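# Lift the ring off its stake and lay it flat in the blue tray

## Task

Remove the ring from the stake, then set it down so it rests flat on the bottom of the blue tray.

## Robot and tools

Robot: two arms, left_arm and right_arm, mounted on opposite sides of the table. left_arm's base sits at about (+0.047, +0.464, +0.122) m on the +y side. right_arm's base sits at about (-0.023, -0.455, +0.135) m on the -y side. The arm names do not match left and right in the camera images. Each arm has six joints, listed base to tip as joint 1 to joint 6, plus a two-finger gripper.

Frames: the scene frame has its origin at the table centre, +z up, and the tabletop at z = 0.020 m. Results report end_effector_position (m), end_effector_quat_wxyz and velocities in the scene frame. These printed values can be a few centimetres off, more at long reach. Offsets you send are read along each arm's own Hand target axes, not the scene axes. On a gripper, +x points out along the fingers and the fingers close along y. The reported position is the point between the fingers, 3 to 4 cm behind the tips. Only the last 1.5 cm of each finger's inner face is flat.

execute_actions(actions, cameras): actions is a list of actions. Each action is a table of up to 15 rows, and each row lasts one 1/30 s control step. A table with fewer rows keeps repeating its last row until 15 steps have passed. Every row holds 14 numbers in [-1, 1], one list covering both arms: left_arm dx, dy, dz, rx, ry, rz, opening, then the same seven for right_arm. Both arms' numbers are always required. The six pose numbers are an offset from that arm's Hand target as it stood when the action began. Each row counts from that same start, not from the row before. A following action starts again from the updated Hand target, so sending the same offset twice moves the arm twice. Scale: 1.0 equals 0.6 m, or 180 degrees for the rotation vector (rx, ry, rz). Opening is absolute, not an offset: +1 is fully open (0.080 m) and -1 is fully closed. Empty fingers touch at about -0.78, and closing from fully open takes at least 0.6 s. Sending six zeros re-requests the current Hand target. The opening number is always a live command, so resend the present value to keep a gripper as it is. Camera images come back only for an empty actions list or when cameras names them; ["all"] returns every camera.

move(target, speed, blend, opening_speed, grip_force, blocking, cameras): target is either a single 14-number row laid out as above, or a list of up to 15 such rows. Every row is an offset from the Hand targets at the start of the move, not from the previous row. speed is in m/s (0.002 to 4.3, default 0.25), and rotation is capped at twice that value in rad/s. blend is in metres and rounds the corners of a list; 0 stops at each point. opening_speed gives how fast the opening command changes, in units per second on the -1 to +1 scale, minimum 0.2. grip_force is a per-pad force limit from 8 to 34 N and remains in effect until you change it. With blocking=false the call returns after about 0.5 s while the move keeps running. A move lasts at most 10 s. The move: line reports how it ended: done, off_target, moving, held, blocked or fault. limits=paced means the commanded pose was clipped, and limits=held means steps were withheld. blocked means the gripper stopped far from its goal, usually because of an obstacle. Paths do not avoid objects or the other arm.

wait(seconds 0 to 10) lets time pass with the last commands held. stop() brakes a running move. zoom_image(camera, region) enlarges part of a camera's latest image; region is [x0, y0, x1, y1] in pixels and may be at most 504 by 504. read_manual only returns licence text. finished_scene(scene) ends the scene for good, so call it only once the ring lies flat in the tray and the gripper has let go.

Cameras: cam_head_left, cam_head_right, cam_left_wrist and cam_right_wrist, each 896x504.

Controller behaviour: on each step, commanded orientation is limited to within 32 degrees of the measured one. Gravity and friction can leave a gripper low, short or tilted, and small moves may go astray. After each move, check the position and orientation and correct them. A gripper that stopped short will try again on the next command; if it still falls short, send the remaining distance as an offset. To release a push against something, command the target back past the gripper.

Gripping: grip_measured uses the same scale as opening and may be about 2 mm off. To hold the ring, command an opening about 0.08 below grip_measured at first contact; a smaller margin gives a gentler grip. grip_effort_n is the motor's effort, not the force at the pads.

Readings: Joint torques include the arm's own weight. In External joint torques, a push from outside toward a larger joint angle makes the value smaller.

Faults: contact torque that reaches a joint's limit freezes that arm for 10 s. The limits in N m are waist 18.2, shoulder 22.5, elbow 22.4, wrist pitch 5.92, wrist yaw 5.9, wrist roll 5.54. Motors heat up when holding loads, reaching far out or pushing toward poses they cannot reach. MOTOR HOT appears at 50 °C, and at 95 °C the arm stops. A very large jump in one step can trigger an OVER-SPEED FAULT.

The scene keeps running while you compose a reply, and any active move continues during that time.

Avoid: dropping the ring or releasing it while it is still moving; striking the stake, tray or table hard; fast contacts; any contact between the arms, including one gripper closing on the other; pressure on the wrist-camera cables; paths that pass close to an arm's own base; and anything ending up off the table. Loose objects may get bumped now and then, so check the ring is still in place before finishing.

Each tool is called in YAML: its name, and indented under it one key for each argument.

## Session

execute_actions:
  actions: []

zoom_image:
  camera: "cam_head_left"
  region: [350, 150, 600, 400]

zoom_image:
  camera: "cam_head_right"
  region: [350, 150, 600, 400]

Scene clock: 0.00 s.
left_arm: end_effector_position=(+0.3483, +0.4556, +0.1649) grip_measured=+1.000 grip_effort_n=n/a end_effector_quat_wxyz=(+0.603, +0.505, +0.266, -0.558) | right_arm: end_effector_position=(-0.2262, -0.0480, +0.2826) grip_measured=+1.000 grip_effort_n=n/a end_effector_quat_wxyz=(+0.526, -0.386, +0.007, +0.758)
Joint positions: left_arm=[1.774 1.645 0.888 -0.642 0.457 1.926 0.08] | right_arm=[0.546 1.687 1.094 -0.075 0.3 -0.283 0.08]
Joint velocities: within noise
Joint torques (N m): no reading
External joint torques (N m): no reading
Motor temperatures (°C): left_arm=[29 34 26 29 27 29] | right_arm=[25 30 29 30 29 33]
Heat: left arm: hottest shoulder 34 °C (+0.0 °C/min); right arm: hottest wrist roll 33 °C (+0.0 °C/min).
Hand target: left_arm +0.3493, +0.4556, +0.1664; +0.603, +0.507, +0.265, -0.556 | right_arm -0.2267, -0.0471, +0.2868; +0.528, -0.381, +0.005, +0.759
Tool commands: left_gripper/opening=+1.0 right_gripper/opening=+1.0

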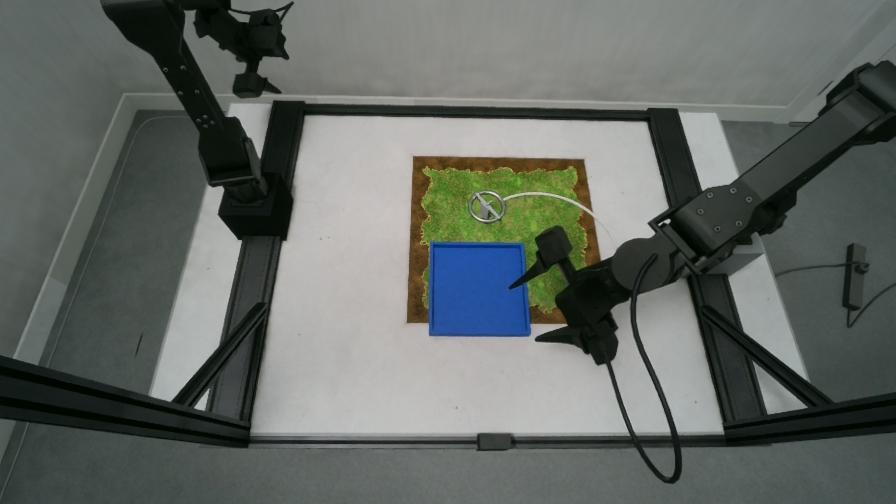

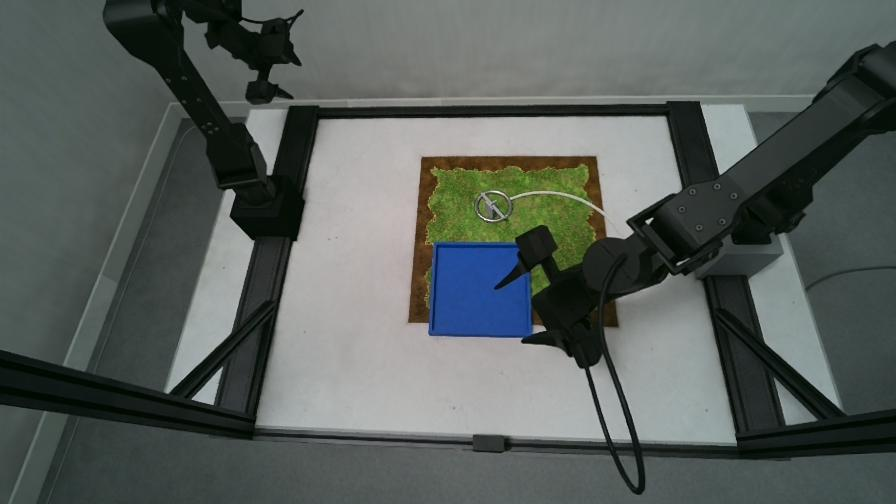

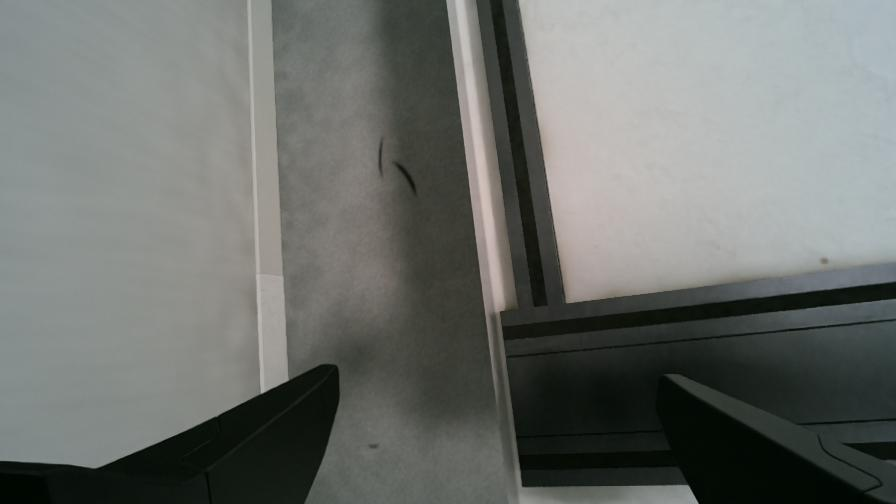

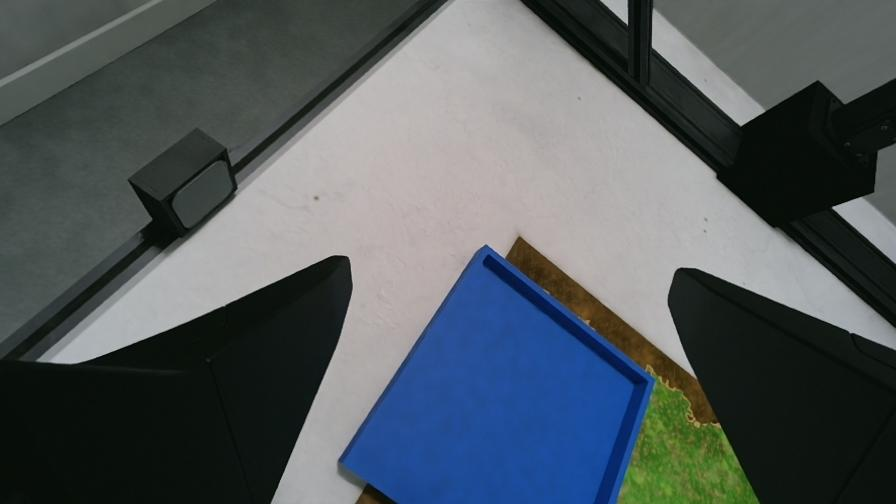

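Scaled by 2.016.

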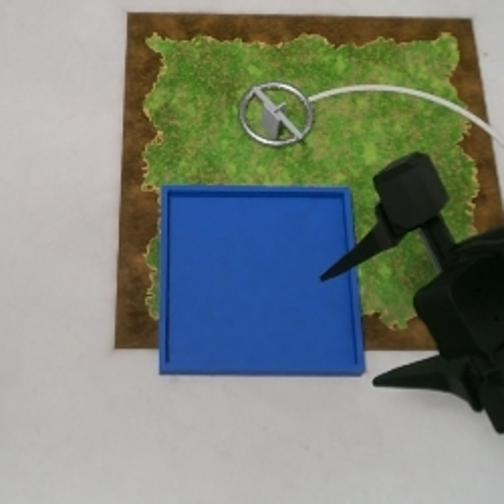

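Scaled by 2.016.

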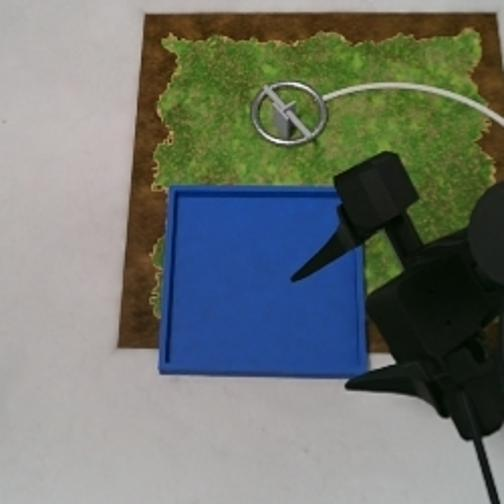

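move:
  target: [0,0,0,0,0,0,1, 0.1085,-0.3767,-0.3243,0.433,0.320,-0.076,-0.42]
  speed: 0.4
  grip_force: [34,34]
  cameras: ["cam_right_wrist","cam_head_left"]

Scene clock: 54.90 s.
left_arm: end_effector_position=(+0.3483, +0.4556, +0.1649) grip_measured=+1.000 grip_effort_n=4.9 end_effector_quat_wxyz=(+0.603, +0.505, +0.266, -0.558) | right_arm: end_effector_position=(+0.0579, +0.0228, +0.2042) grip_measured=-0.418 grip_effort_n=-14.7 end_effector_quat_wxyz=(+0.658, -0.267, +0.647, +0.277)
Joint positions: left_arm=[1.774 1.645 0.888 -0.642 0.457 1.926 0.08] | right_arm=[-0.18 2.487 2.337 -1.401 0.007 0.617 0.016]
Joint torques (N m): left_arm=[-0.09 -6.88 6.15 0.64 0.34 -0.04] | right_arm=[0.08 -11.57 7.17 0.16 -0.15 0.15]
External joint torques (N m): left_arm=[-0.09 -1.27 1.08 0.12 0.02 -0.02] | right_arm=[0.07 -0.55 1.83 -0.18 -0.18 0.15]
Motor temperatures (°C): left_arm=[29 40 30 29 28 29] | right_arm=[25 40 32 35 29 33]
Heat: left arm: hottest shoulder 40 °C (+6.6 °C/min); right arm: hottest shoulder 40 °C (+10.9 °C/min).
Hand target: left_arm +0.3493, +0.4556, +0.1664; +0.603, +0.507, +0.265, -0.556 | right_arm +0.0568, +0.0250, +0.2000; +0.653, -0.270, +0.653, +0.271
Off the commanded pose: left_arm 0.002 m, 0 deg | right_arm 0.005 m, 1 deg.
joint sent to its limit (right arm) — joint 3 (elbow), upper limit, where the elbow is as straight as it goes. The joint targets still meet the commanded pose.
move: done
Images, in order (width x height): cam_head_left 896x504, cam_right_wrist 896x504.

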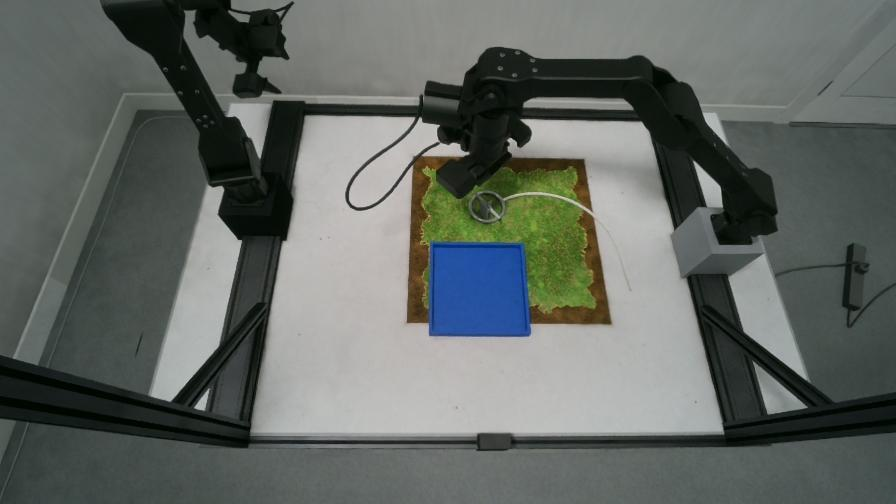

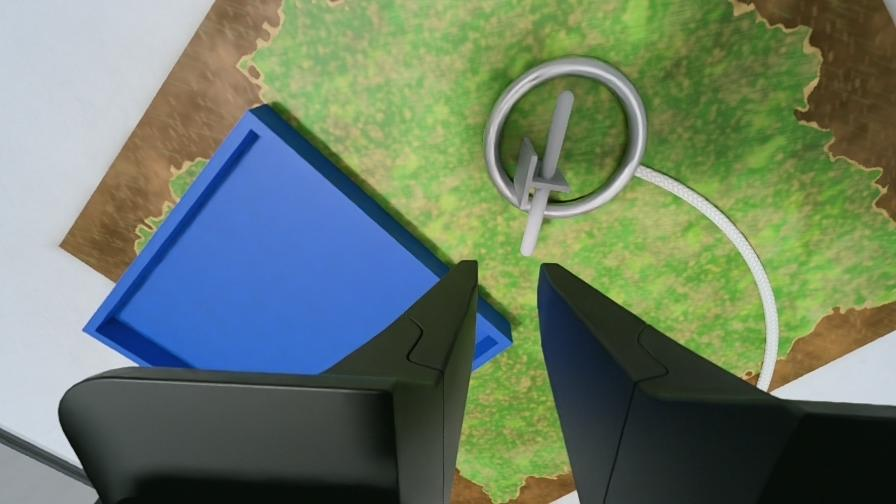

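zoom_image:
  camera: "cam_right_wrist"
  region: [440, 40, 690, 290]

Scaled by 2.016.

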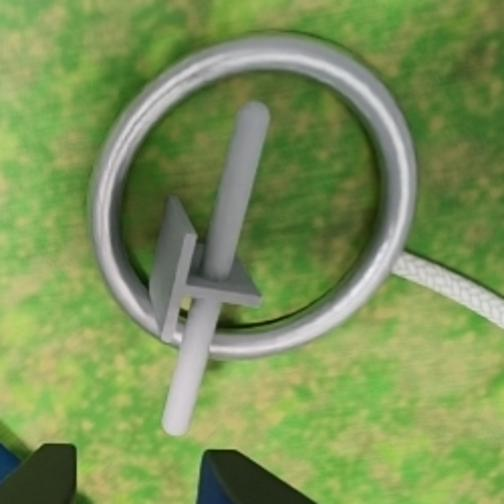

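zoom_image:
  camera: "cam_right_wrist"
  region: [500, 90, 600, 190]

zoom_image:
  camera: "cam_right_wrist"
  region: [490, 160, 590, 260]

Scaled by 5.040.

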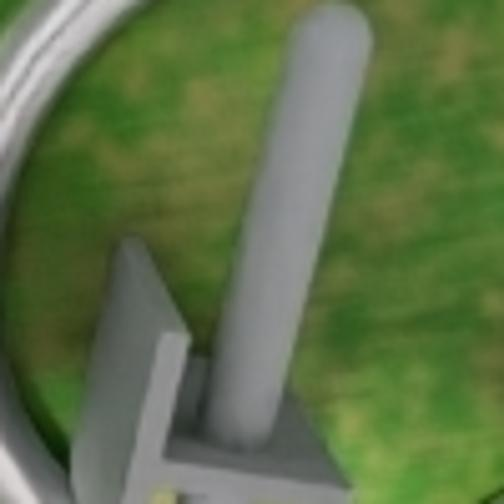

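Scaled by 5.040.

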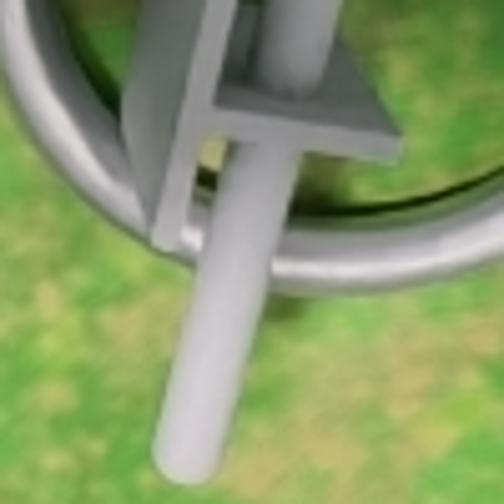

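move:
  target: [0,0,0,0,0,0,1, 0.15,-0.137,0.0097,0,0,0,-0.42]
  speed: 0.25
  cameras: ["cam_right_wrist"]

zoom_image:
  camera: "cam_right_wrist"
  region: [150, 0, 650, 400]

Scene clock: 194.63 s.
left_arm: end_effector_position=(+0.3483, +0.4556, +0.1649) grip_measured=+1.000 grip_effort_n=4.0 end_effector_quat_wxyz=(+0.603, +0.505, +0.266, -0.558) | right_arm: end_effector_position=(+0.1193, -0.0314, +0.1005) grip_measured=-0.418 grip_effort_n=-15.1 end_effector_quat_wxyz=(+0.650, -0.276, +0.657, +0.262)
Joint positions: left_arm=[1.774 1.645 0.888 -0.642 0.457 1.926 0.08] | right_arm=[-0.337 2.418 1.793 -0.967 0.005 0.468 0.016]
Joint torques (N m): left_arm=[-0.08 -6.86 6.17 0.64 0.34 -0.03] | right_arm=[0.06 -15.94 5.02 0.29 -0.1 -0.11]
External joint torques (N m): left_arm=[-0.07 -1.27 1.07 0.1 0.02 -0.02] | right_arm=[-0.01 -5.36 -0.06 0 -0.13 -0.11]
Motor temperatures (°C): left_arm=[29 41 31 29 28 29] | right_arm=[25 46 38 31 29 33]
Heat: left arm: hottest shoulder 41 °C (+0.0 °C/min); right arm: hottest shoulder 46 °C (+3.0 °C/min).
Hand target: left_arm +0.3493, +0.4556, +0.1664; +0.603, +0.507, +0.265, -0.556 | right_arm +0.1190, -0.0288, +0.1100; +0.653, -0.270, +0.653, +0.271
Off the commanded pose: left_arm 0.002 m, 0 deg | right_arm 0.010 m, 1 deg.
move: off_target (right_arm)
Images, in order (width x height): cam_right_wrist 896x504.

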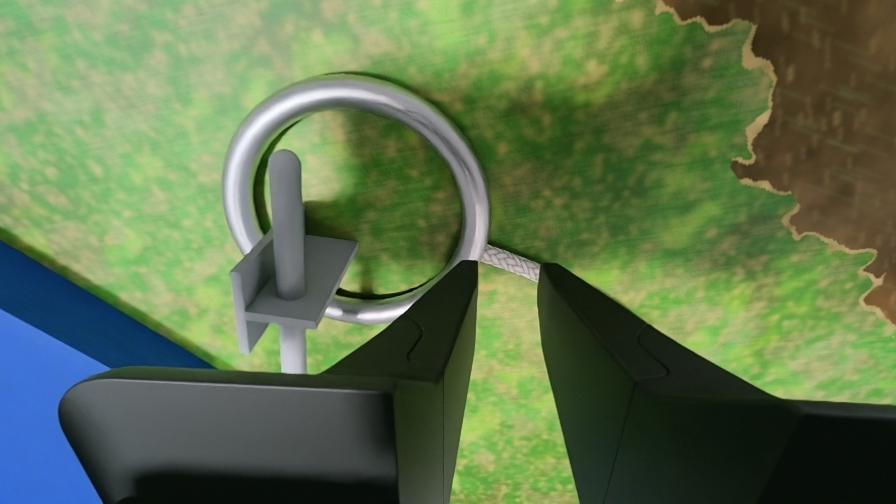

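Scaled by 1.008.

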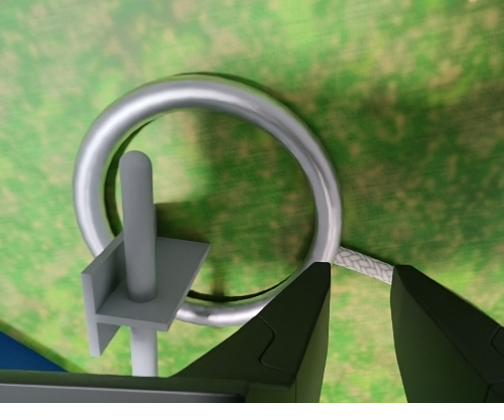

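move:
  target: [0,0,0,0,0,0,1, 0.0417,0.0053,0.0067,0,0,0.05,-0.42]
  speed: 0.12
  cameras: ["cam_right_wrist"]

Scene clock: 233.03 s.
left_arm: end_effector_position=(+0.3483, +0.4556, +0.1649) grip_measured=+1.000 grip_effort_n=4.0 end_effector_quat_wxyz=(+0.603, +0.505, +0.266, -0.558) | right_arm: end_effector_position=(+0.1194, -0.0250, +0.0796) grip_measured=-0.418 grip_effort_n=-14.7 end_effector_quat_wxyz=(+0.630, -0.222, +0.674, +0.316)
Joint positions: left_arm=[1.774 1.645 0.888 -0.642 0.457 1.926 0.08] | right_arm=[-0.379 2.418 1.695 -0.794 -0.136 0.428 0.016]
Joint torques (N m): left_arm=[-0.1 -6.86 6.15 0.64 0.34 -0.04] | right_arm=[-0.19 -14.47 4.83 0.43 -0.27 -0.12]
External joint torques (N m): left_arm=[-0.13 -1.27 1.06 0.11 0.03 -0.02] | right_arm=[-0.18 -4.07 -0.14 0.02 -0.21 -0.11]
Motor temperatures (°C): left_arm=[29 42 32 29 28 29] | right_arm=[25 53 35 31 29 33]
Heat: left arm: hottest shoulder 42 °C (+1.0 °C/min); right arm: hottest shoulder 53 °C (+8.1 °C/min). Fold the right arm in close to its base, or ease its load, before you think long.
Hand target: left_arm +0.3493, +0.4556, +0.1664; +0.603, +0.507, +0.265, -0.556 | right_arm +0.1196, -0.0238, +0.0849; +0.630, -0.218, +0.672, +0.321
Off the commanded pose: left_arm 0.002 m, 0 deg | right_arm 0.005 m, 1 deg.
MOTOR HOT: joint 2 (shoulder) of the right arm reports 53 °C; the controller stops that arm at 95 °C. To cool a motor, set the load down, stop pushing, or move to a pose that needs little force.
move: done
Images, in order (width x height): cam_right_wrist 896x504.

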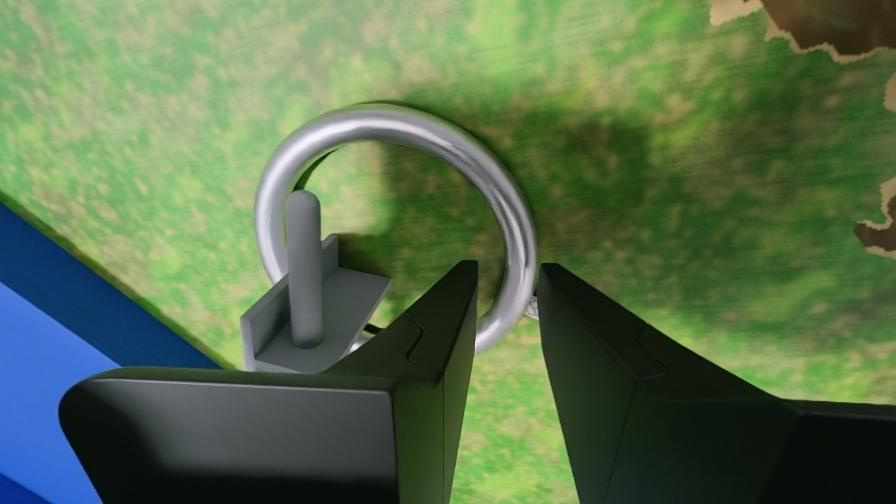

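move:
  target: [0,0,0,0,0,0,1, 0.021,-0.0057,0.0052,0,0,0,-0.42]
  speed: 0.06
  cameras: ["cam_right_wrist"]

Scene clock: 257.00 s.
left_arm: end_effector_position=(+0.3483, +0.4556, +0.1649) grip_measured=+1.000 grip_effort_n=4.9 end_effector_quat_wxyz=(+0.603, +0.505, +0.266, -0.558) | right_arm: end_effector_position=(+0.1234, -0.0205, +0.0786) grip_measured=-0.418 grip_effort_n=-14.7 end_effector_quat_wxyz=(+0.635, -0.217, +0.667, +0.323)
Joint positions: left_arm=[1.774 1.645 0.888 -0.642 0.457 1.926 0.08] | right_arm=[-0.384 2.422 1.694 -0.766 -0.137 0.422 0.016]
Joint torques (N m): left_arm=[-0.08 -6.89 6.17 0.65 0.34 -0.05] | right_arm=[-0.29 -10.68 5.26 0.47 -0.27 -0.11]
External joint torques (N m): left_arm=[-0.08 -1.24 1.03 0.1 0.01 -0.03] | right_arm=[-0.29 -0.15 0.25 0.03 -0.21 -0.11]
Motor temperatures (°C): left_arm=[29 42 32 29 28 29] | right_arm=[25 55 33 31 29 33]
Heat: left arm: hottest shoulder 42 °C (+1.0 °C/min); right arm: hottest shoulder 55 °C (+9.0 °C/min). Fold the right arm in close to its base, or ease its load, before you think long.
Hand target: left_arm +0.3493, +0.4556, +0.1664; +0.603, +0.507, +0.265, -0.556 | right_arm +0.1227, -0.0227, +0.0719; +0.630, -0.218, +0.672, +0.321
Off the commanded pose: left_arm 0.002 m, 0 deg | right_arm 0.007 m, 1 deg.
MOTOR HOT: still on. Joint 2 (shoulder) of the right arm reports 55 °C.
move: done
Images, in order (width x height): cam_right_wrist 896x504.

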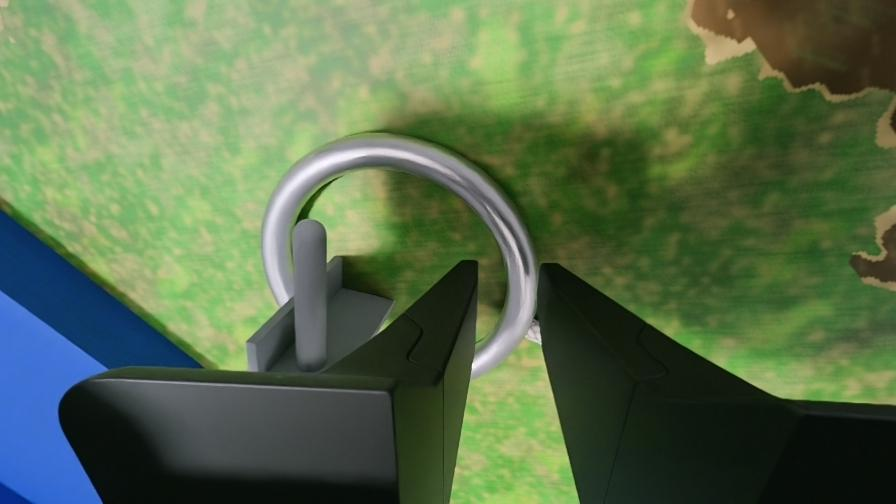

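move:
  target: [0,0,0,0,0,0,1, 0.0202,-0.0048,-0.0042,0,0,0,-0.42]
  speed: 0.06
  cameras: ["cam_right_wrist"]

Scene clock: 269.07 s.
left_arm: end_effector_position=(+0.3483, +0.4556, +0.1649) grip_measured=+1.000 grip_effort_n=4.0 end_effector_quat_wxyz=(+0.603, +0.505, +0.266, -0.558) | right_arm: end_effector_position=(+0.1233, -0.0221, +0.0667) grip_measured=-0.418 grip_effort_n=-15.1 end_effector_quat_wxyz=(+0.636, -0.215, +0.667, +0.323)
Joint positions: left_arm=[1.774 1.645 0.888 -0.642 0.457 1.926 0.08] | right_arm=[-0.385 2.438 1.671 -0.723 -0.137 0.422 0.016]
Joint torques (N m): left_arm=[-0.09 -6.88 6.15 0.64 0.34 -0.03] | right_arm=[-0.05 -10.64 4.85 0.47 -0.25 -0.1]
External joint torques (N m): left_arm=[-0.12 -1.28 1.08 0.11 0.02 -0.02] | right_arm=[-0.14 -0.08 -0.11 0.01 -0.17 -0.09]
Motor temperatures (°C): left_arm=[29 42 32 29 28 29] | right_arm=[25 57 33 31 30 33]
Heat: left arm: hottest shoulder 42 °C (+1.0 °C/min); right arm: hottest shoulder 57 °C (+8.1 °C/min). Fold the right arm in close to its base, or ease its load, before you think long.
Hand target: left_arm +0.3493, +0.4556, +0.1664; +0.603, +0.507, +0.265, -0.556 | right_arm +0.1216, -0.0250, +0.0596; +0.630, -0.218, +0.672, +0.321
Off the commanded pose: left_arm 0.002 m, 0 deg | right_arm 0.008 m, 1 deg.
MOTOR HOT: still on. Joint 2 (shoulder) of the right arm reports 57 °C.
move: done
Images, in order (width x height): cam_right_wrist 896x504.

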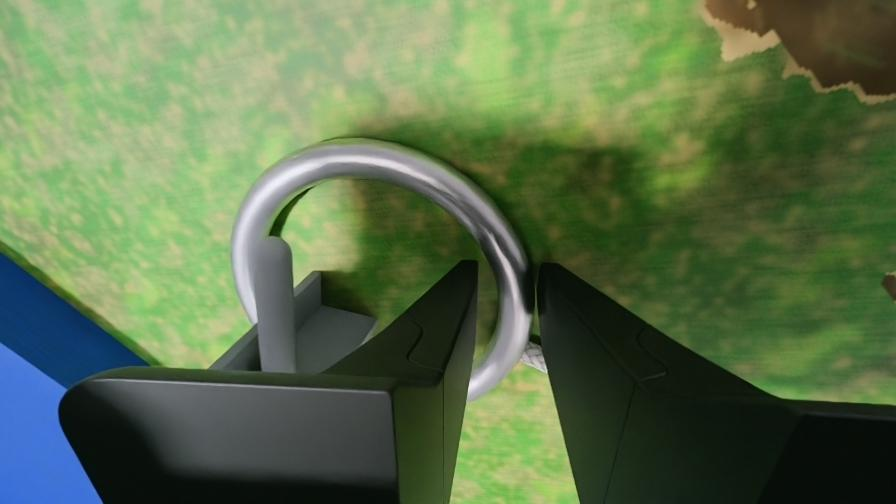

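move:
  target: [0,0,0,0,0,0,1, 0.0083,-0.0012,0,0,0,0,-0.42]
  speed: 0.04

Scene clock: 273.80 s.
left_arm: end_effector_position=(+0.3483, +0.4556, +0.1649) grip_measured=+1.000 grip_effort_n=4.4 end_effector_quat_wxyz=(+0.603, +0.505, +0.266, -0.558) | right_arm: end_effector_position=(+0.1234, -0.0218, +0.0656) grip_measured=-0.418 grip_effort_n=-14.2 end_effector_quat_wxyz=(+0.636, -0.215, +0.666, +0.324)
Joint positions: left_arm=[1.774 1.645 0.888 -0.642 0.457 1.926 0.08] | right_arm=[-0.385 2.439 1.668 -0.717 -0.137 0.422 0.016]
Joint torques (N m): left_arm=[-0.11 -6.87 6.17 0.64 0.34 -0.04] | right_arm=[-0.1 -9.57 4.82 0.93 -0.25 -0.1]
External joint torques (N m): left_arm=[-0.13 -1.25 1.09 0.12 0.02 -0.03] | right_arm=[-0.1 0.95 -0.12 0.47 -0.18 -0.09]
Motor temperatures (°C): left_arm=[29 42 32 29 28 29] | right_arm=[25 57 33 31 30 33]
Heat: left arm: hottest shoulder 42 °C (+1.0 °C/min); right arm: hottest shoulder 57 °C (+8.0 °C/min). Fold the right arm in close to its base, or ease its load, before you think long.
Hand target: left_arm +0.3493, +0.4556, +0.1664; +0.603, +0.507, +0.265, -0.556 | right_arm +0.1216, -0.0249, +0.0545; +0.630, -0.218, +0.672, +0.321
Off the commanded pose: left_arm 0.002 m, 0 deg | right_arm 0.012 m, 1 deg.
MOTOR HOT: still on. Joint 2 (shoulder) of the right arm reports 57 °C.
move: off_target (right_arm)

move:
  target: [0,0,0,0,0,0,1, -0.003,0,0,0,0,0,-0.76]
  speed: 0.04
  opening_speed: 0.6
  cameras: ["cam_right_wrist"]

Scene clock: 278.10 s.
left_arm: end_effector_position=(+0.3483, +0.4556, +0.1649) grip_measured=+1.000 grip_effort_n=4.4 end_effector_quat_wxyz=(+0.603, +0.505, +0.266, -0.558) | right_arm: end_effector_position=(+0.1218, -0.0218, +0.0654) grip_measured=-0.614 grip_effort_n=-83.5 end_effector_quat_wxyz=(+0.633, -0.216, +0.667, +0.327)
Joint positions: left_arm=[1.774 1.645 0.888 -0.642 0.457 1.926 0.08] | right_arm=[-0.384 2.439 1.667 -0.717 -0.144 0.417 0.007]
Joint torques (N m): left_arm=[-0.09 -6.87 6.16 0.64 0.34 -0.04] | right_arm=[-0.23 -10.06 4.97 0.68 -0.05 0.04]
External joint torques (N m): left_arm=[-0.07 -1.21 1.04 0.1 0.02 -0.03] | right_arm=[-0.23 0.26 0.17 0.25 0.02 0.04]
Motor temperatures (°C): left_arm=[29 42 32 29 28 29] | right_arm=[25 57 33 31 30 33]
Heat: left arm: hottest shoulder 42 °C (+1.0 °C/min); right arm: hottest shoulder 57 °C (+7.1 °C/min). Fold the right arm in close to its base, or ease its load, before you think long.
Hand target: left_arm +0.3493, +0.4556, +0.1664; +0.603, +0.507, +0.265, -0.556 | right_arm +0.1218, -0.0252, +0.0563; +0.630, -0.218, +0.672, +0.321
Off the commanded pose: left_arm 0.002 m, 0 deg | right_arm 0.010 m, 1 deg.
MOTOR HOT: still on. Joint 2 (shoulder) of the right arm reports 57 °C.
move: off_target (right_arm)
Images, in order (width x height): cam_right_wrist 896x504.

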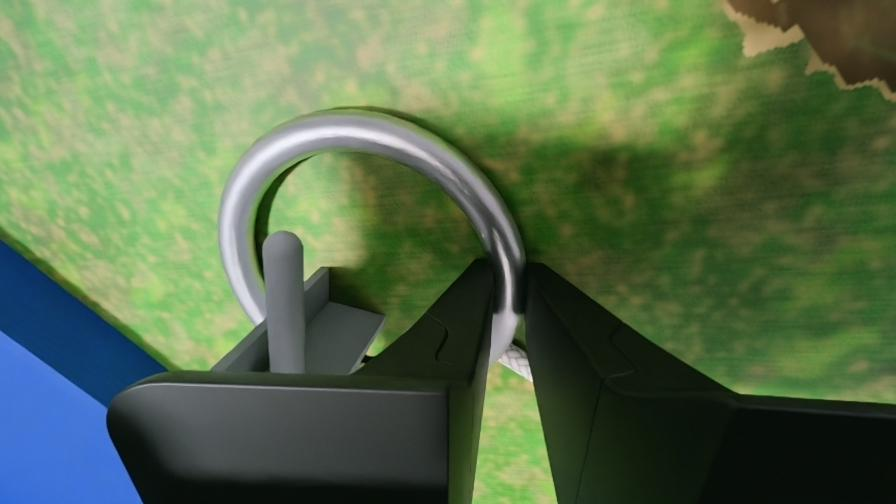

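move:
  target: [0,0,0,0,0,0,1, -0.0526,0.0084,0,0,0,0,-0.76]
  speed: 0.06
  cameras: ["cam_right_wrist"]

Scene clock: 294.33 s.
left_arm: end_effector_position=(+0.3483, +0.4556, +0.1649) grip_measured=+1.000 grip_effort_n=4.0 end_effector_quat_wxyz=(+0.603, +0.505, +0.266, -0.558) | right_arm: end_effector_position=(+0.1173, -0.0339, +0.0715) grip_measured=-0.614 grip_effort_n=-83.5 end_effector_quat_wxyz=(+0.619, -0.230, +0.683, +0.310)
Joint positions: left_arm=[1.774 1.645 0.888 -0.642 0.457 1.926 0.08] | right_arm=[-0.384 2.427 1.675 -0.799 -0.144 0.417 0.007]
Joint torques (N m): left_arm=[-0.08 -6.87 6.16 0.64 0.35 -0.03] | right_arm=[-0.15 -16.62 6.7 0.17 -0.04 0.04]
External joint torques (N m): left_arm=[-0.1 -1.24 1.13 0.13 0.03 -0.02] | right_arm=[-0.13 -6.1 1.75 -0.21 0.03 0.05]
Motor temperatures (°C): left_arm=[29 42 32 29 28 29] | right_arm=[25 58 33 32 29 33]
Heat: left arm: hottest shoulder 42 °C (+0.0 °C/min); right arm: hottest shoulder 58 °C (+5.1 °C/min). Fold the right arm in close to its base, or ease its load, before you think long.
Hand target: left_arm +0.3493, +0.4556, +0.1664; +0.603, +0.507, +0.265, -0.556 | right_arm +0.1218, -0.0252, +0.0882; +0.630, -0.218, +0.672, +0.321
Off the commanded pose: left_arm 0.002 m, 0 deg | right_arm 0.019 m, 3 deg.
MOTOR HOT: still on. Joint 2 (shoulder) of the right arm reports 58 °C.
move: off_target (right_arm)
Images, in order (width x height): cam_right_wrist 896x504.

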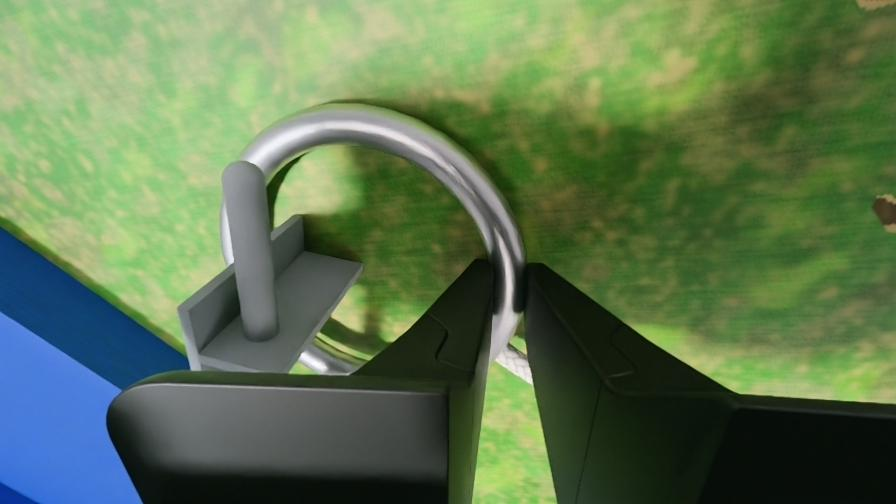

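move:
  target: [0,0,0,0,0,0,1, -0.016,0.0193,0.0217,0,-0.028,0,-0.76]
  speed: 0.06
  cameras: ["cam_right_wrist"]

Scene clock: 323.30 s.
left_arm: end_effector_position=(+0.3483, +0.4556, +0.1649) grip_measured=+1.000 grip_effort_n=4.0 end_effector_quat_wxyz=(+0.603, +0.505, +0.266, -0.558) | right_arm: end_effector_position=(+0.1190, -0.0186, +0.0816) grip_measured=-0.614 grip_effort_n=-83.5 end_effector_quat_wxyz=(+0.646, -0.217, +0.658, +0.321)
Joint positions: left_arm=[1.774 1.645 0.888 -0.642 0.457 1.926 0.08] | right_arm=[-0.365 2.404 1.675 -0.746 -0.112 0.443 0.007]
Joint torques (N m): left_arm=[-0.09 -6.88 6.14 0.64 0.34 -0.04] | right_arm=[-0.09 -16.85 6.89 0.67 0.21 0.19]
External joint torques (N m): left_arm=[-0.07 -1.32 1.08 0.11 0.02 -0.03] | right_arm=[-0.15 -6.43 1.88 0.21 0.26 0.19]
Motor temperatures (°C): left_arm=[29 42 32 29 28 29] | right_arm=[25 74 36 31 29 33]
Heat: left arm: hottest shoulder 42 °C (+0.0 °C/min); right arm: hottest shoulder 74 °C (+18.2 °C/min). Fold the right arm in close to its base, or ease its load, before you think long.
Hand target: left_arm +0.3493, +0.4556, +0.1664; +0.603, +0.507, +0.265, -0.556 | right_arm +0.1241, -0.0090, +0.0996; +0.659, -0.204, +0.644, +0.331
Off the commanded pose: left_arm 0.002 m, 0 deg | right_arm 0.021 m, 3 deg.
MOTOR HOT: still on. Joint 2 (shoulder) of the right arm reports 74 °C.
move: off_target (right_arm)
Images, in order (width x height): cam_right_wrist 896x504.

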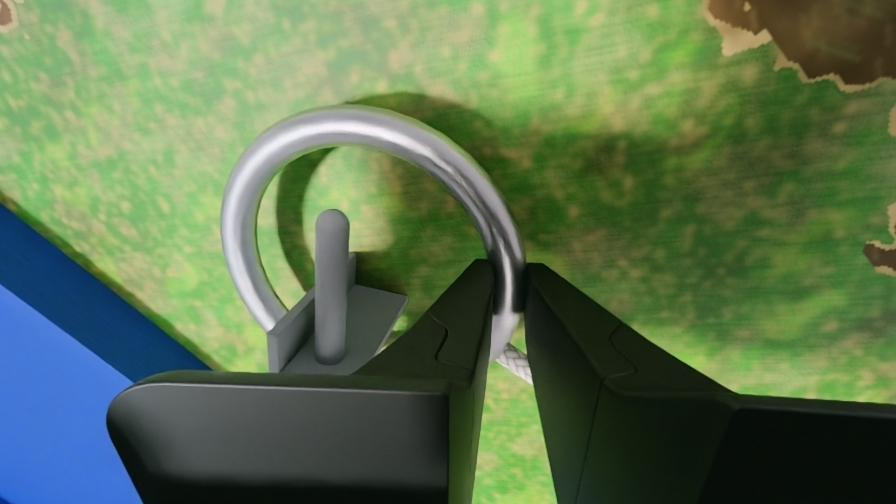

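move:
  target: [0,0,0,0,0,0,1, -0.033,0.0063,-0.0143,0,-0.083,0,-0.76]
  speed: 0.08
  cameras: ["cam_right_wrist"]

Scene clock: 342.23 s.
left_arm: end_effector_position=(+0.3483, +0.4556, +0.1649) grip_measured=+1.000 grip_effort_n=4.0 end_effector_quat_wxyz=(+0.603, +0.505, +0.266, -0.558) | right_arm: end_effector_position=(+0.1104, -0.0223, +0.1007) grip_measured=-0.614 grip_effort_n=-83.5 end_effector_quat_wxyz=(+0.724, -0.176, +0.568, +0.349)
Joint positions: left_arm=[1.774 1.645 0.888 -0.642 0.457 1.926 0.08] | right_arm=[-0.307 2.201 1.349 -0.388 0.019 0.505 0.007]
Joint torques (N m): left_arm=[-0.08 -6.89 6.17 0.64 0.34 -0.04] | right_arm=[-0.35 -16.16 5.8 1.26 0.45 0.22]
External joint torques (N m): left_arm=[-0.11 -1.27 1.1 0.12 0.03 -0.03] | right_arm=[-0.36 -6.84 0.76 0.44 0.41 0.23]
Motor temperatures (°C): left_arm=[28 42 32 29 28 29] | right_arm=[25 77 36 32 29 33]
Heat: left arm: hottest shoulder 42 °C (+0.0 °C/min); right arm: hottest shoulder 77 °C (+20.3 °C/min). Fold the right arm in close to its base, or ease its load, before you think long.
Hand target: left_arm +0.3493, +0.4556, +0.1664; +0.603, +0.507, +0.265, -0.556 | right_arm +0.1163, -0.0157, +0.1190; +0.737, -0.159, +0.553, +0.354
Off the commanded pose: left_arm 0.002 m, 0 deg | right_arm 0.020 m, 3 deg.
MOTOR HOT: still on. Joint 2 (shoulder) of the right arm reports 77 °C.
move: off_target (right_arm)
Images, in order (width x height): cam_right_wrist 896x504.

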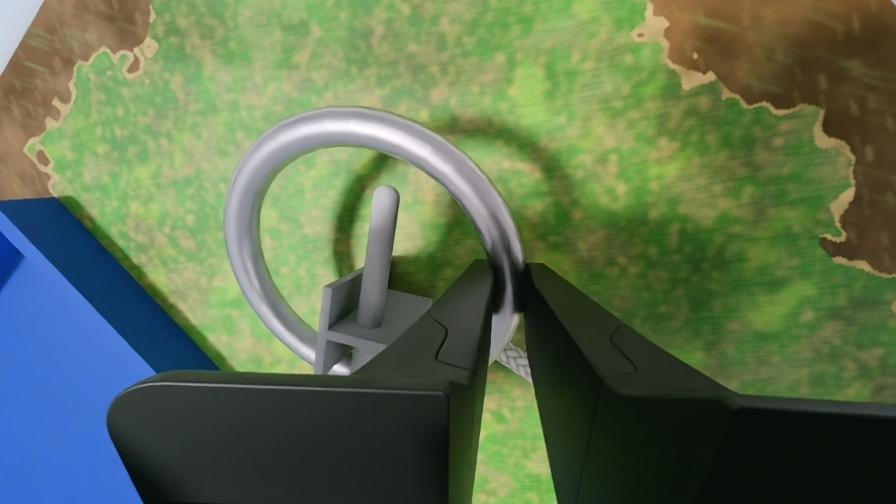

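move:
  target: [0,0,0,0,0,0,1, -0.0218,0.009,-0.0443,0,0,0,-0.76]
  speed: 0.08
  cameras: ["cam_right_wrist"]

Scene clock: 364.63 s.
left_arm: end_effector_position=(+0.3483, +0.4556, +0.1649) grip_measured=+1.000 grip_effort_n=4.4 end_effector_quat_wxyz=(+0.603, +0.505, +0.266, -0.558) | right_arm: end_effector_position=(+0.0912, -0.0391, +0.1074) grip_measured=-0.614 grip_effort_n=-83.5 end_effector_quat_wxyz=(+0.730, -0.173, +0.564, +0.345)
Joint positions: left_arm=[1.774 1.645 0.888 -0.642 0.457 1.926 0.08] | right_arm=[-0.266 2.118 1.236 -0.352 0.045 0.55 0.007]
Joint torques (N m): left_arm=[-0.11 -6.88 6.17 0.64 0.34 -0.04] | right_arm=[0.19 -15.18 5.59 1.08 0.17 0.19]
External joint torques (N m): left_arm=[-0.13 -1.29 1.11 0.12 0.03 -0.02] | right_arm=[0.18 -6.33 0.55 0.23 0.12 0.19]
Motor temperatures (°C): left_arm=[28 42 32 29 28 29] | right_arm=[25 78 36 34 30 33]
Heat: left arm: hottest shoulder 42 °C (+0.0 °C/min); right arm: hottest shoulder 78 °C (+13.1 °C/min). Fold the right arm in close to its base, or ease its load, before you think long.
Hand target: left_arm +0.3493, +0.4556, +0.1664; +0.603, +0.507, +0.265, -0.556 | right_arm +0.0920, -0.0331, +0.1229; +0.737, -0.159, +0.553, +0.354
Off the commanded pose: left_arm 0.002 m, 0 deg | right_arm 0.017 m, 2 deg.
MOTOR HOT: still on. Joint 2 (shoulder) of the right arm reports 78 °C.
move: off_target (right_arm)
Images, in order (width x height): cam_right_wrist 896x504.

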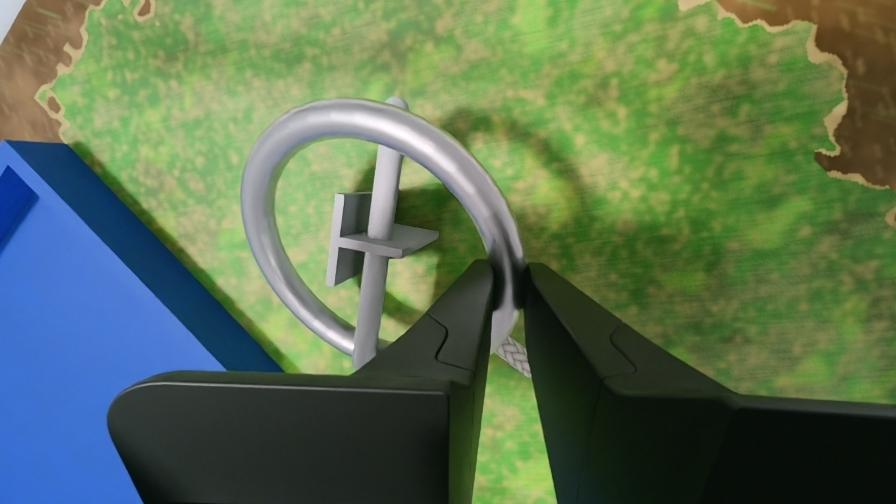

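move:
  target: [0,0,0,0,0,0,1, 0.0092,0.0048,-0.0165,0,0,0,-0.76]
  speed: 0.06
  cameras: ["cam_right_wrist"]

Scene clock: 378.43 s.
left_arm: end_effector_position=(+0.3483, +0.4556, +0.1649) grip_measured=+1.000 grip_effort_n=4.4 end_effector_quat_wxyz=(+0.603, +0.505, +0.266, -0.558) | right_arm: end_effector_position=(+0.0830, -0.0392, +0.1036) grip_measured=-0.614 grip_effort_n=-83.5 end_effector_quat_wxyz=(+0.731, -0.169, +0.561, +0.349)
Joint positions: left_arm=[1.774 1.645 0.888 -0.642 0.457 1.926 0.08] | right_arm=[-0.246 2.115 1.208 -0.316 0.05 0.569 0.007]
Joint torques (N m): left_arm=[-0.09 -6.88 6.14 0.65 0.34 -0.03] | right_arm=[0.18 -14.03 5.16 1.02 0.26 0.16]
External joint torques (N m): left_arm=[-0.09 -1.26 1.06 0.12 0.03 -0.02] | right_arm=[0.25 -5.34 0.27 0.18 0.19 0.16]
Motor temperatures (°C): left_arm=[28 42 32 29 28 29] | right_arm=[25 77 35 33 29 33]
Heat: left arm: hottest shoulder 42 °C (+0.0 °C/min); right arm: hottest shoulder 77 °C (+4.0 °C/min). Fold the right arm in close to its base, or ease its load, before you think long.
Hand target: left_arm +0.3493, +0.4556, +0.1664; +0.603, +0.507, +0.265, -0.556 | right_arm +0.0837, -0.0353, +0.1148; +0.737, -0.159, +0.553, +0.354
Off the commanded pose: left_arm 0.002 m, 0 deg | right_arm 0.012 m, 2 deg.
MOTOR HOT: still on. Joint 2 (shoulder) of the right arm reports 77 °C.
move: off_target (right_arm)
Images, in order (width x height): cam_right_wrist 896x504.

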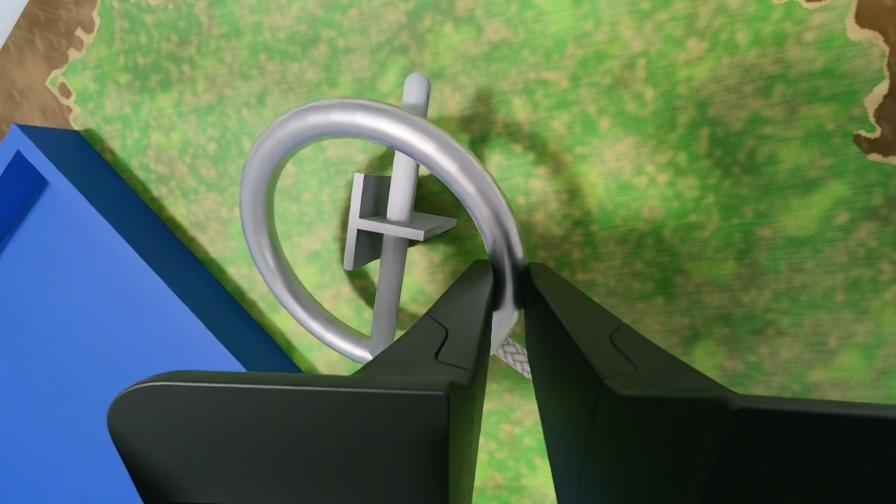

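zoom_image:
  camera: "cam_right_wrist"
  region: [300, 280, 420, 400]

Scaled by 4.200.

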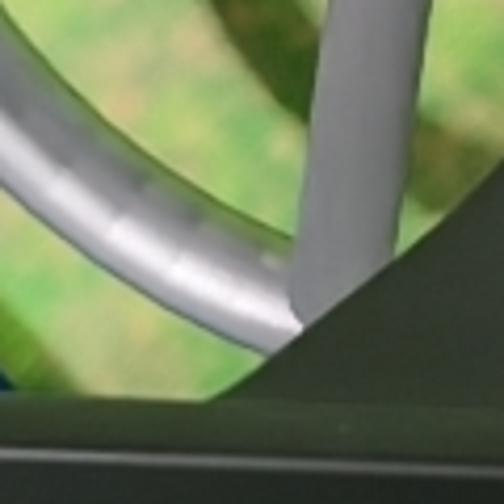

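move:
  target: [0,0,0,0,0,0,1, -0.0037,0.0019,-0.0113,0,0,0,-0.76]
  speed: 0.06
  cameras: ["cam_right_wrist"]

zoom_image:
  camera: "cam_right_wrist"
  region: [300, 260, 440, 400]

Scene clock: 402.20 s.
left_arm: end_effector_position=(+0.3483, +0.4556, +0.1649) grip_measured=+1.000 grip_effort_n=4.0 end_effector_quat_wxyz=(+0.603, +0.505, +0.266, -0.558) | right_arm: end_effector_position=(+0.0774, -0.0436, +0.1032) grip_measured=-0.614 grip_effort_n=-83.5 end_effector_quat_wxyz=(+0.731, -0.170, +0.562, +0.348)
Joint positions: left_arm=[1.774 1.645 0.888 -0.642 0.457 1.926 0.08] | right_arm=[-0.234 2.1 1.182 -0.306 0.055 0.581 0.007]
Joint torques (N m): left_arm=[-0.12 -6.87 6.14 0.65 0.34 -0.04] | right_arm=[0.19 -14.03 5.04 1.01 0.24 0.16]
External joint torques (N m): left_arm=[-0.12 -1.25 1.09 0.13 0.02 -0.02] | right_arm=[0.15 -5.45 0.16 0.16 0.19 0.16]
Motor temperatures (°C): left_arm=[28 42 32 29 28 29] | right_arm=[25 71 35 34 29 33]
Heat: left arm: hottest shoulder 42 °C (+0.0 °C/min); right arm: hottest shoulder 71 °C (-6.1 °C/min). Fold the right arm in close to its base, or ease its load, before you think long.
Hand target: left_arm +0.3493, +0.4556, +0.1664; +0.603, +0.507, +0.265, -0.556 | right_arm +0.0779, -0.0396, +0.1147; +0.737, -0.159, +0.553, +0.354
Off the commanded pose: left_arm 0.002 m, 0 deg | right_arm 0.012 m, 2 deg.
MOTOR HOT: still on. Joint 2 (shoulder) of the right arm reports 71 °C.
move: off_target (right_arm)
Images, in order (width x height): cam_right_wrist 896x504.

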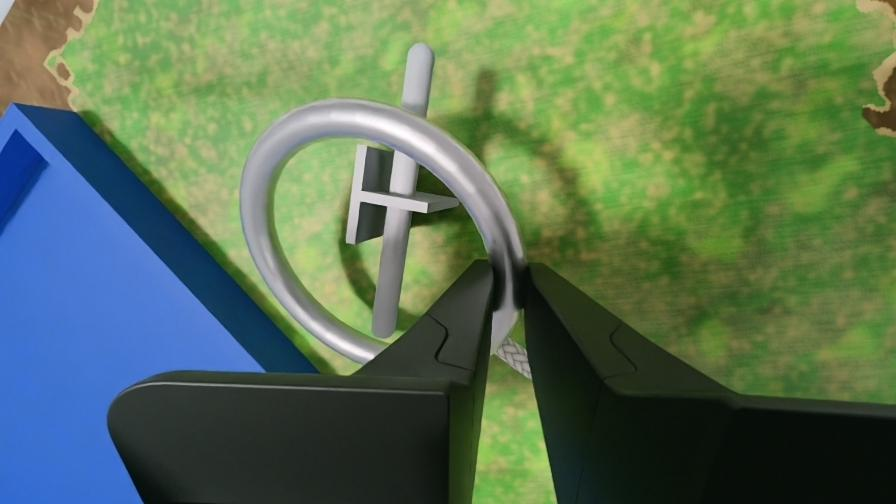

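Scaled by 3.600.

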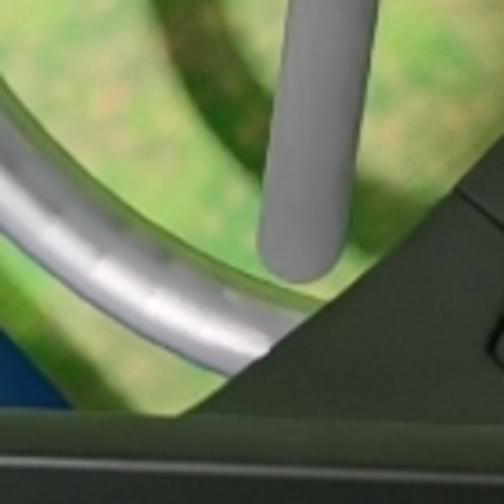

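move:
  target: [0,0,0,0,0,0,1, -0.0902,0.0187,0.0397,0,-0.011,0,-0.76]
  speed: 0.08
  cameras: ["cam_right_wrist","cam_head_left"]

Scene clock: 412.90 s.
left_arm: end_effector_position=(+0.3483, +0.4556, +0.1649) grip_measured=+1.000 grip_effort_n=4.4 end_effector_quat_wxyz=(+0.603, +0.505, +0.266, -0.558) | right_arm: end_effector_position=(+0.0784, -0.0424, +0.1602) grip_measured=-0.614 grip_effort_n=-83.5 end_effector_quat_wxyz=(+0.740, -0.166, +0.551, +0.348)
Joint positions: left_arm=[1.774 1.645 0.888 -0.642 0.457 1.926 0.08] | right_arm=[-0.228 1.976 1.251 -0.48 0.076 0.585 0.007]
Joint torques (N m): left_arm=[-0.1 -6.88 6.16 0.65 0.34 -0.03] | right_arm=[0.21 -13.2 7.39 0.87 0.28 0.16]
External joint torques (N m): left_arm=[-0.07 -1.24 1.1 0.13 0.02 -0.02] | right_arm=[0.2 -4.89 1.96 0 0.21 0.16]
Motor temperatures (°C): left_arm=[28 42 32 29 28 29] | right_arm=[25 70 35 33 29 33]
Heat: left arm: hottest shoulder 42 °C (+0.0 °C/min); right arm: hottest shoulder 70 °C (-7.0 °C/min). Fold the right arm in close to its base, or ease its load, before you think long.
Hand target: left_arm +0.3493, +0.4556, +0.1664; +0.603, +0.507, +0.265, -0.556 | right_arm +0.0794, -0.0355, +0.1749; +0.747, -0.153, +0.540, +0.357
Off the commanded pose: left_arm 0.002 m, 0 deg | right_arm 0.016 m, 2 deg.
MOTOR HOT: still on. Joint 2 (shoulder) of the right arm reports 70 °C.
move: off_target (right_arm)
Images, in order (width x height): cam_head_left 896x504, cam_right_wrist 896x504.

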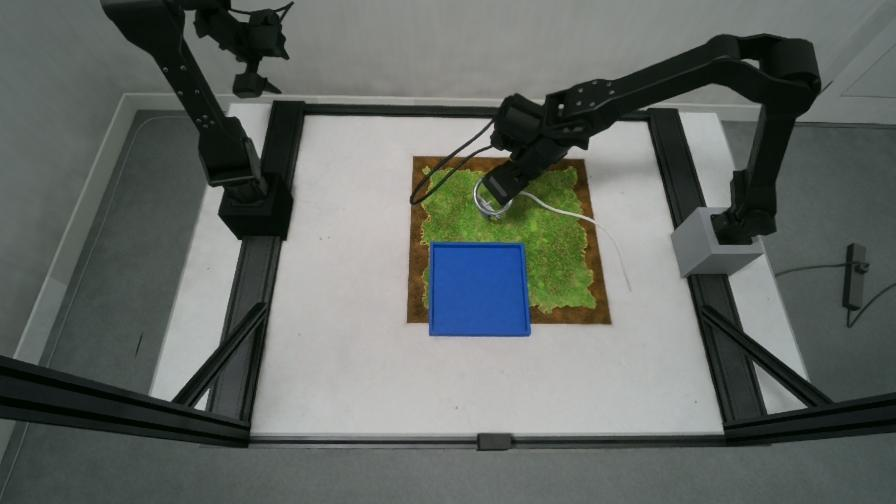

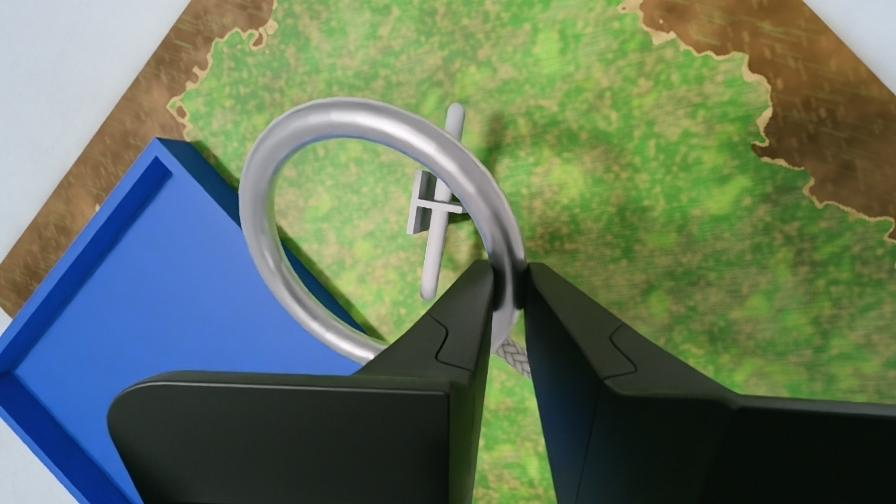

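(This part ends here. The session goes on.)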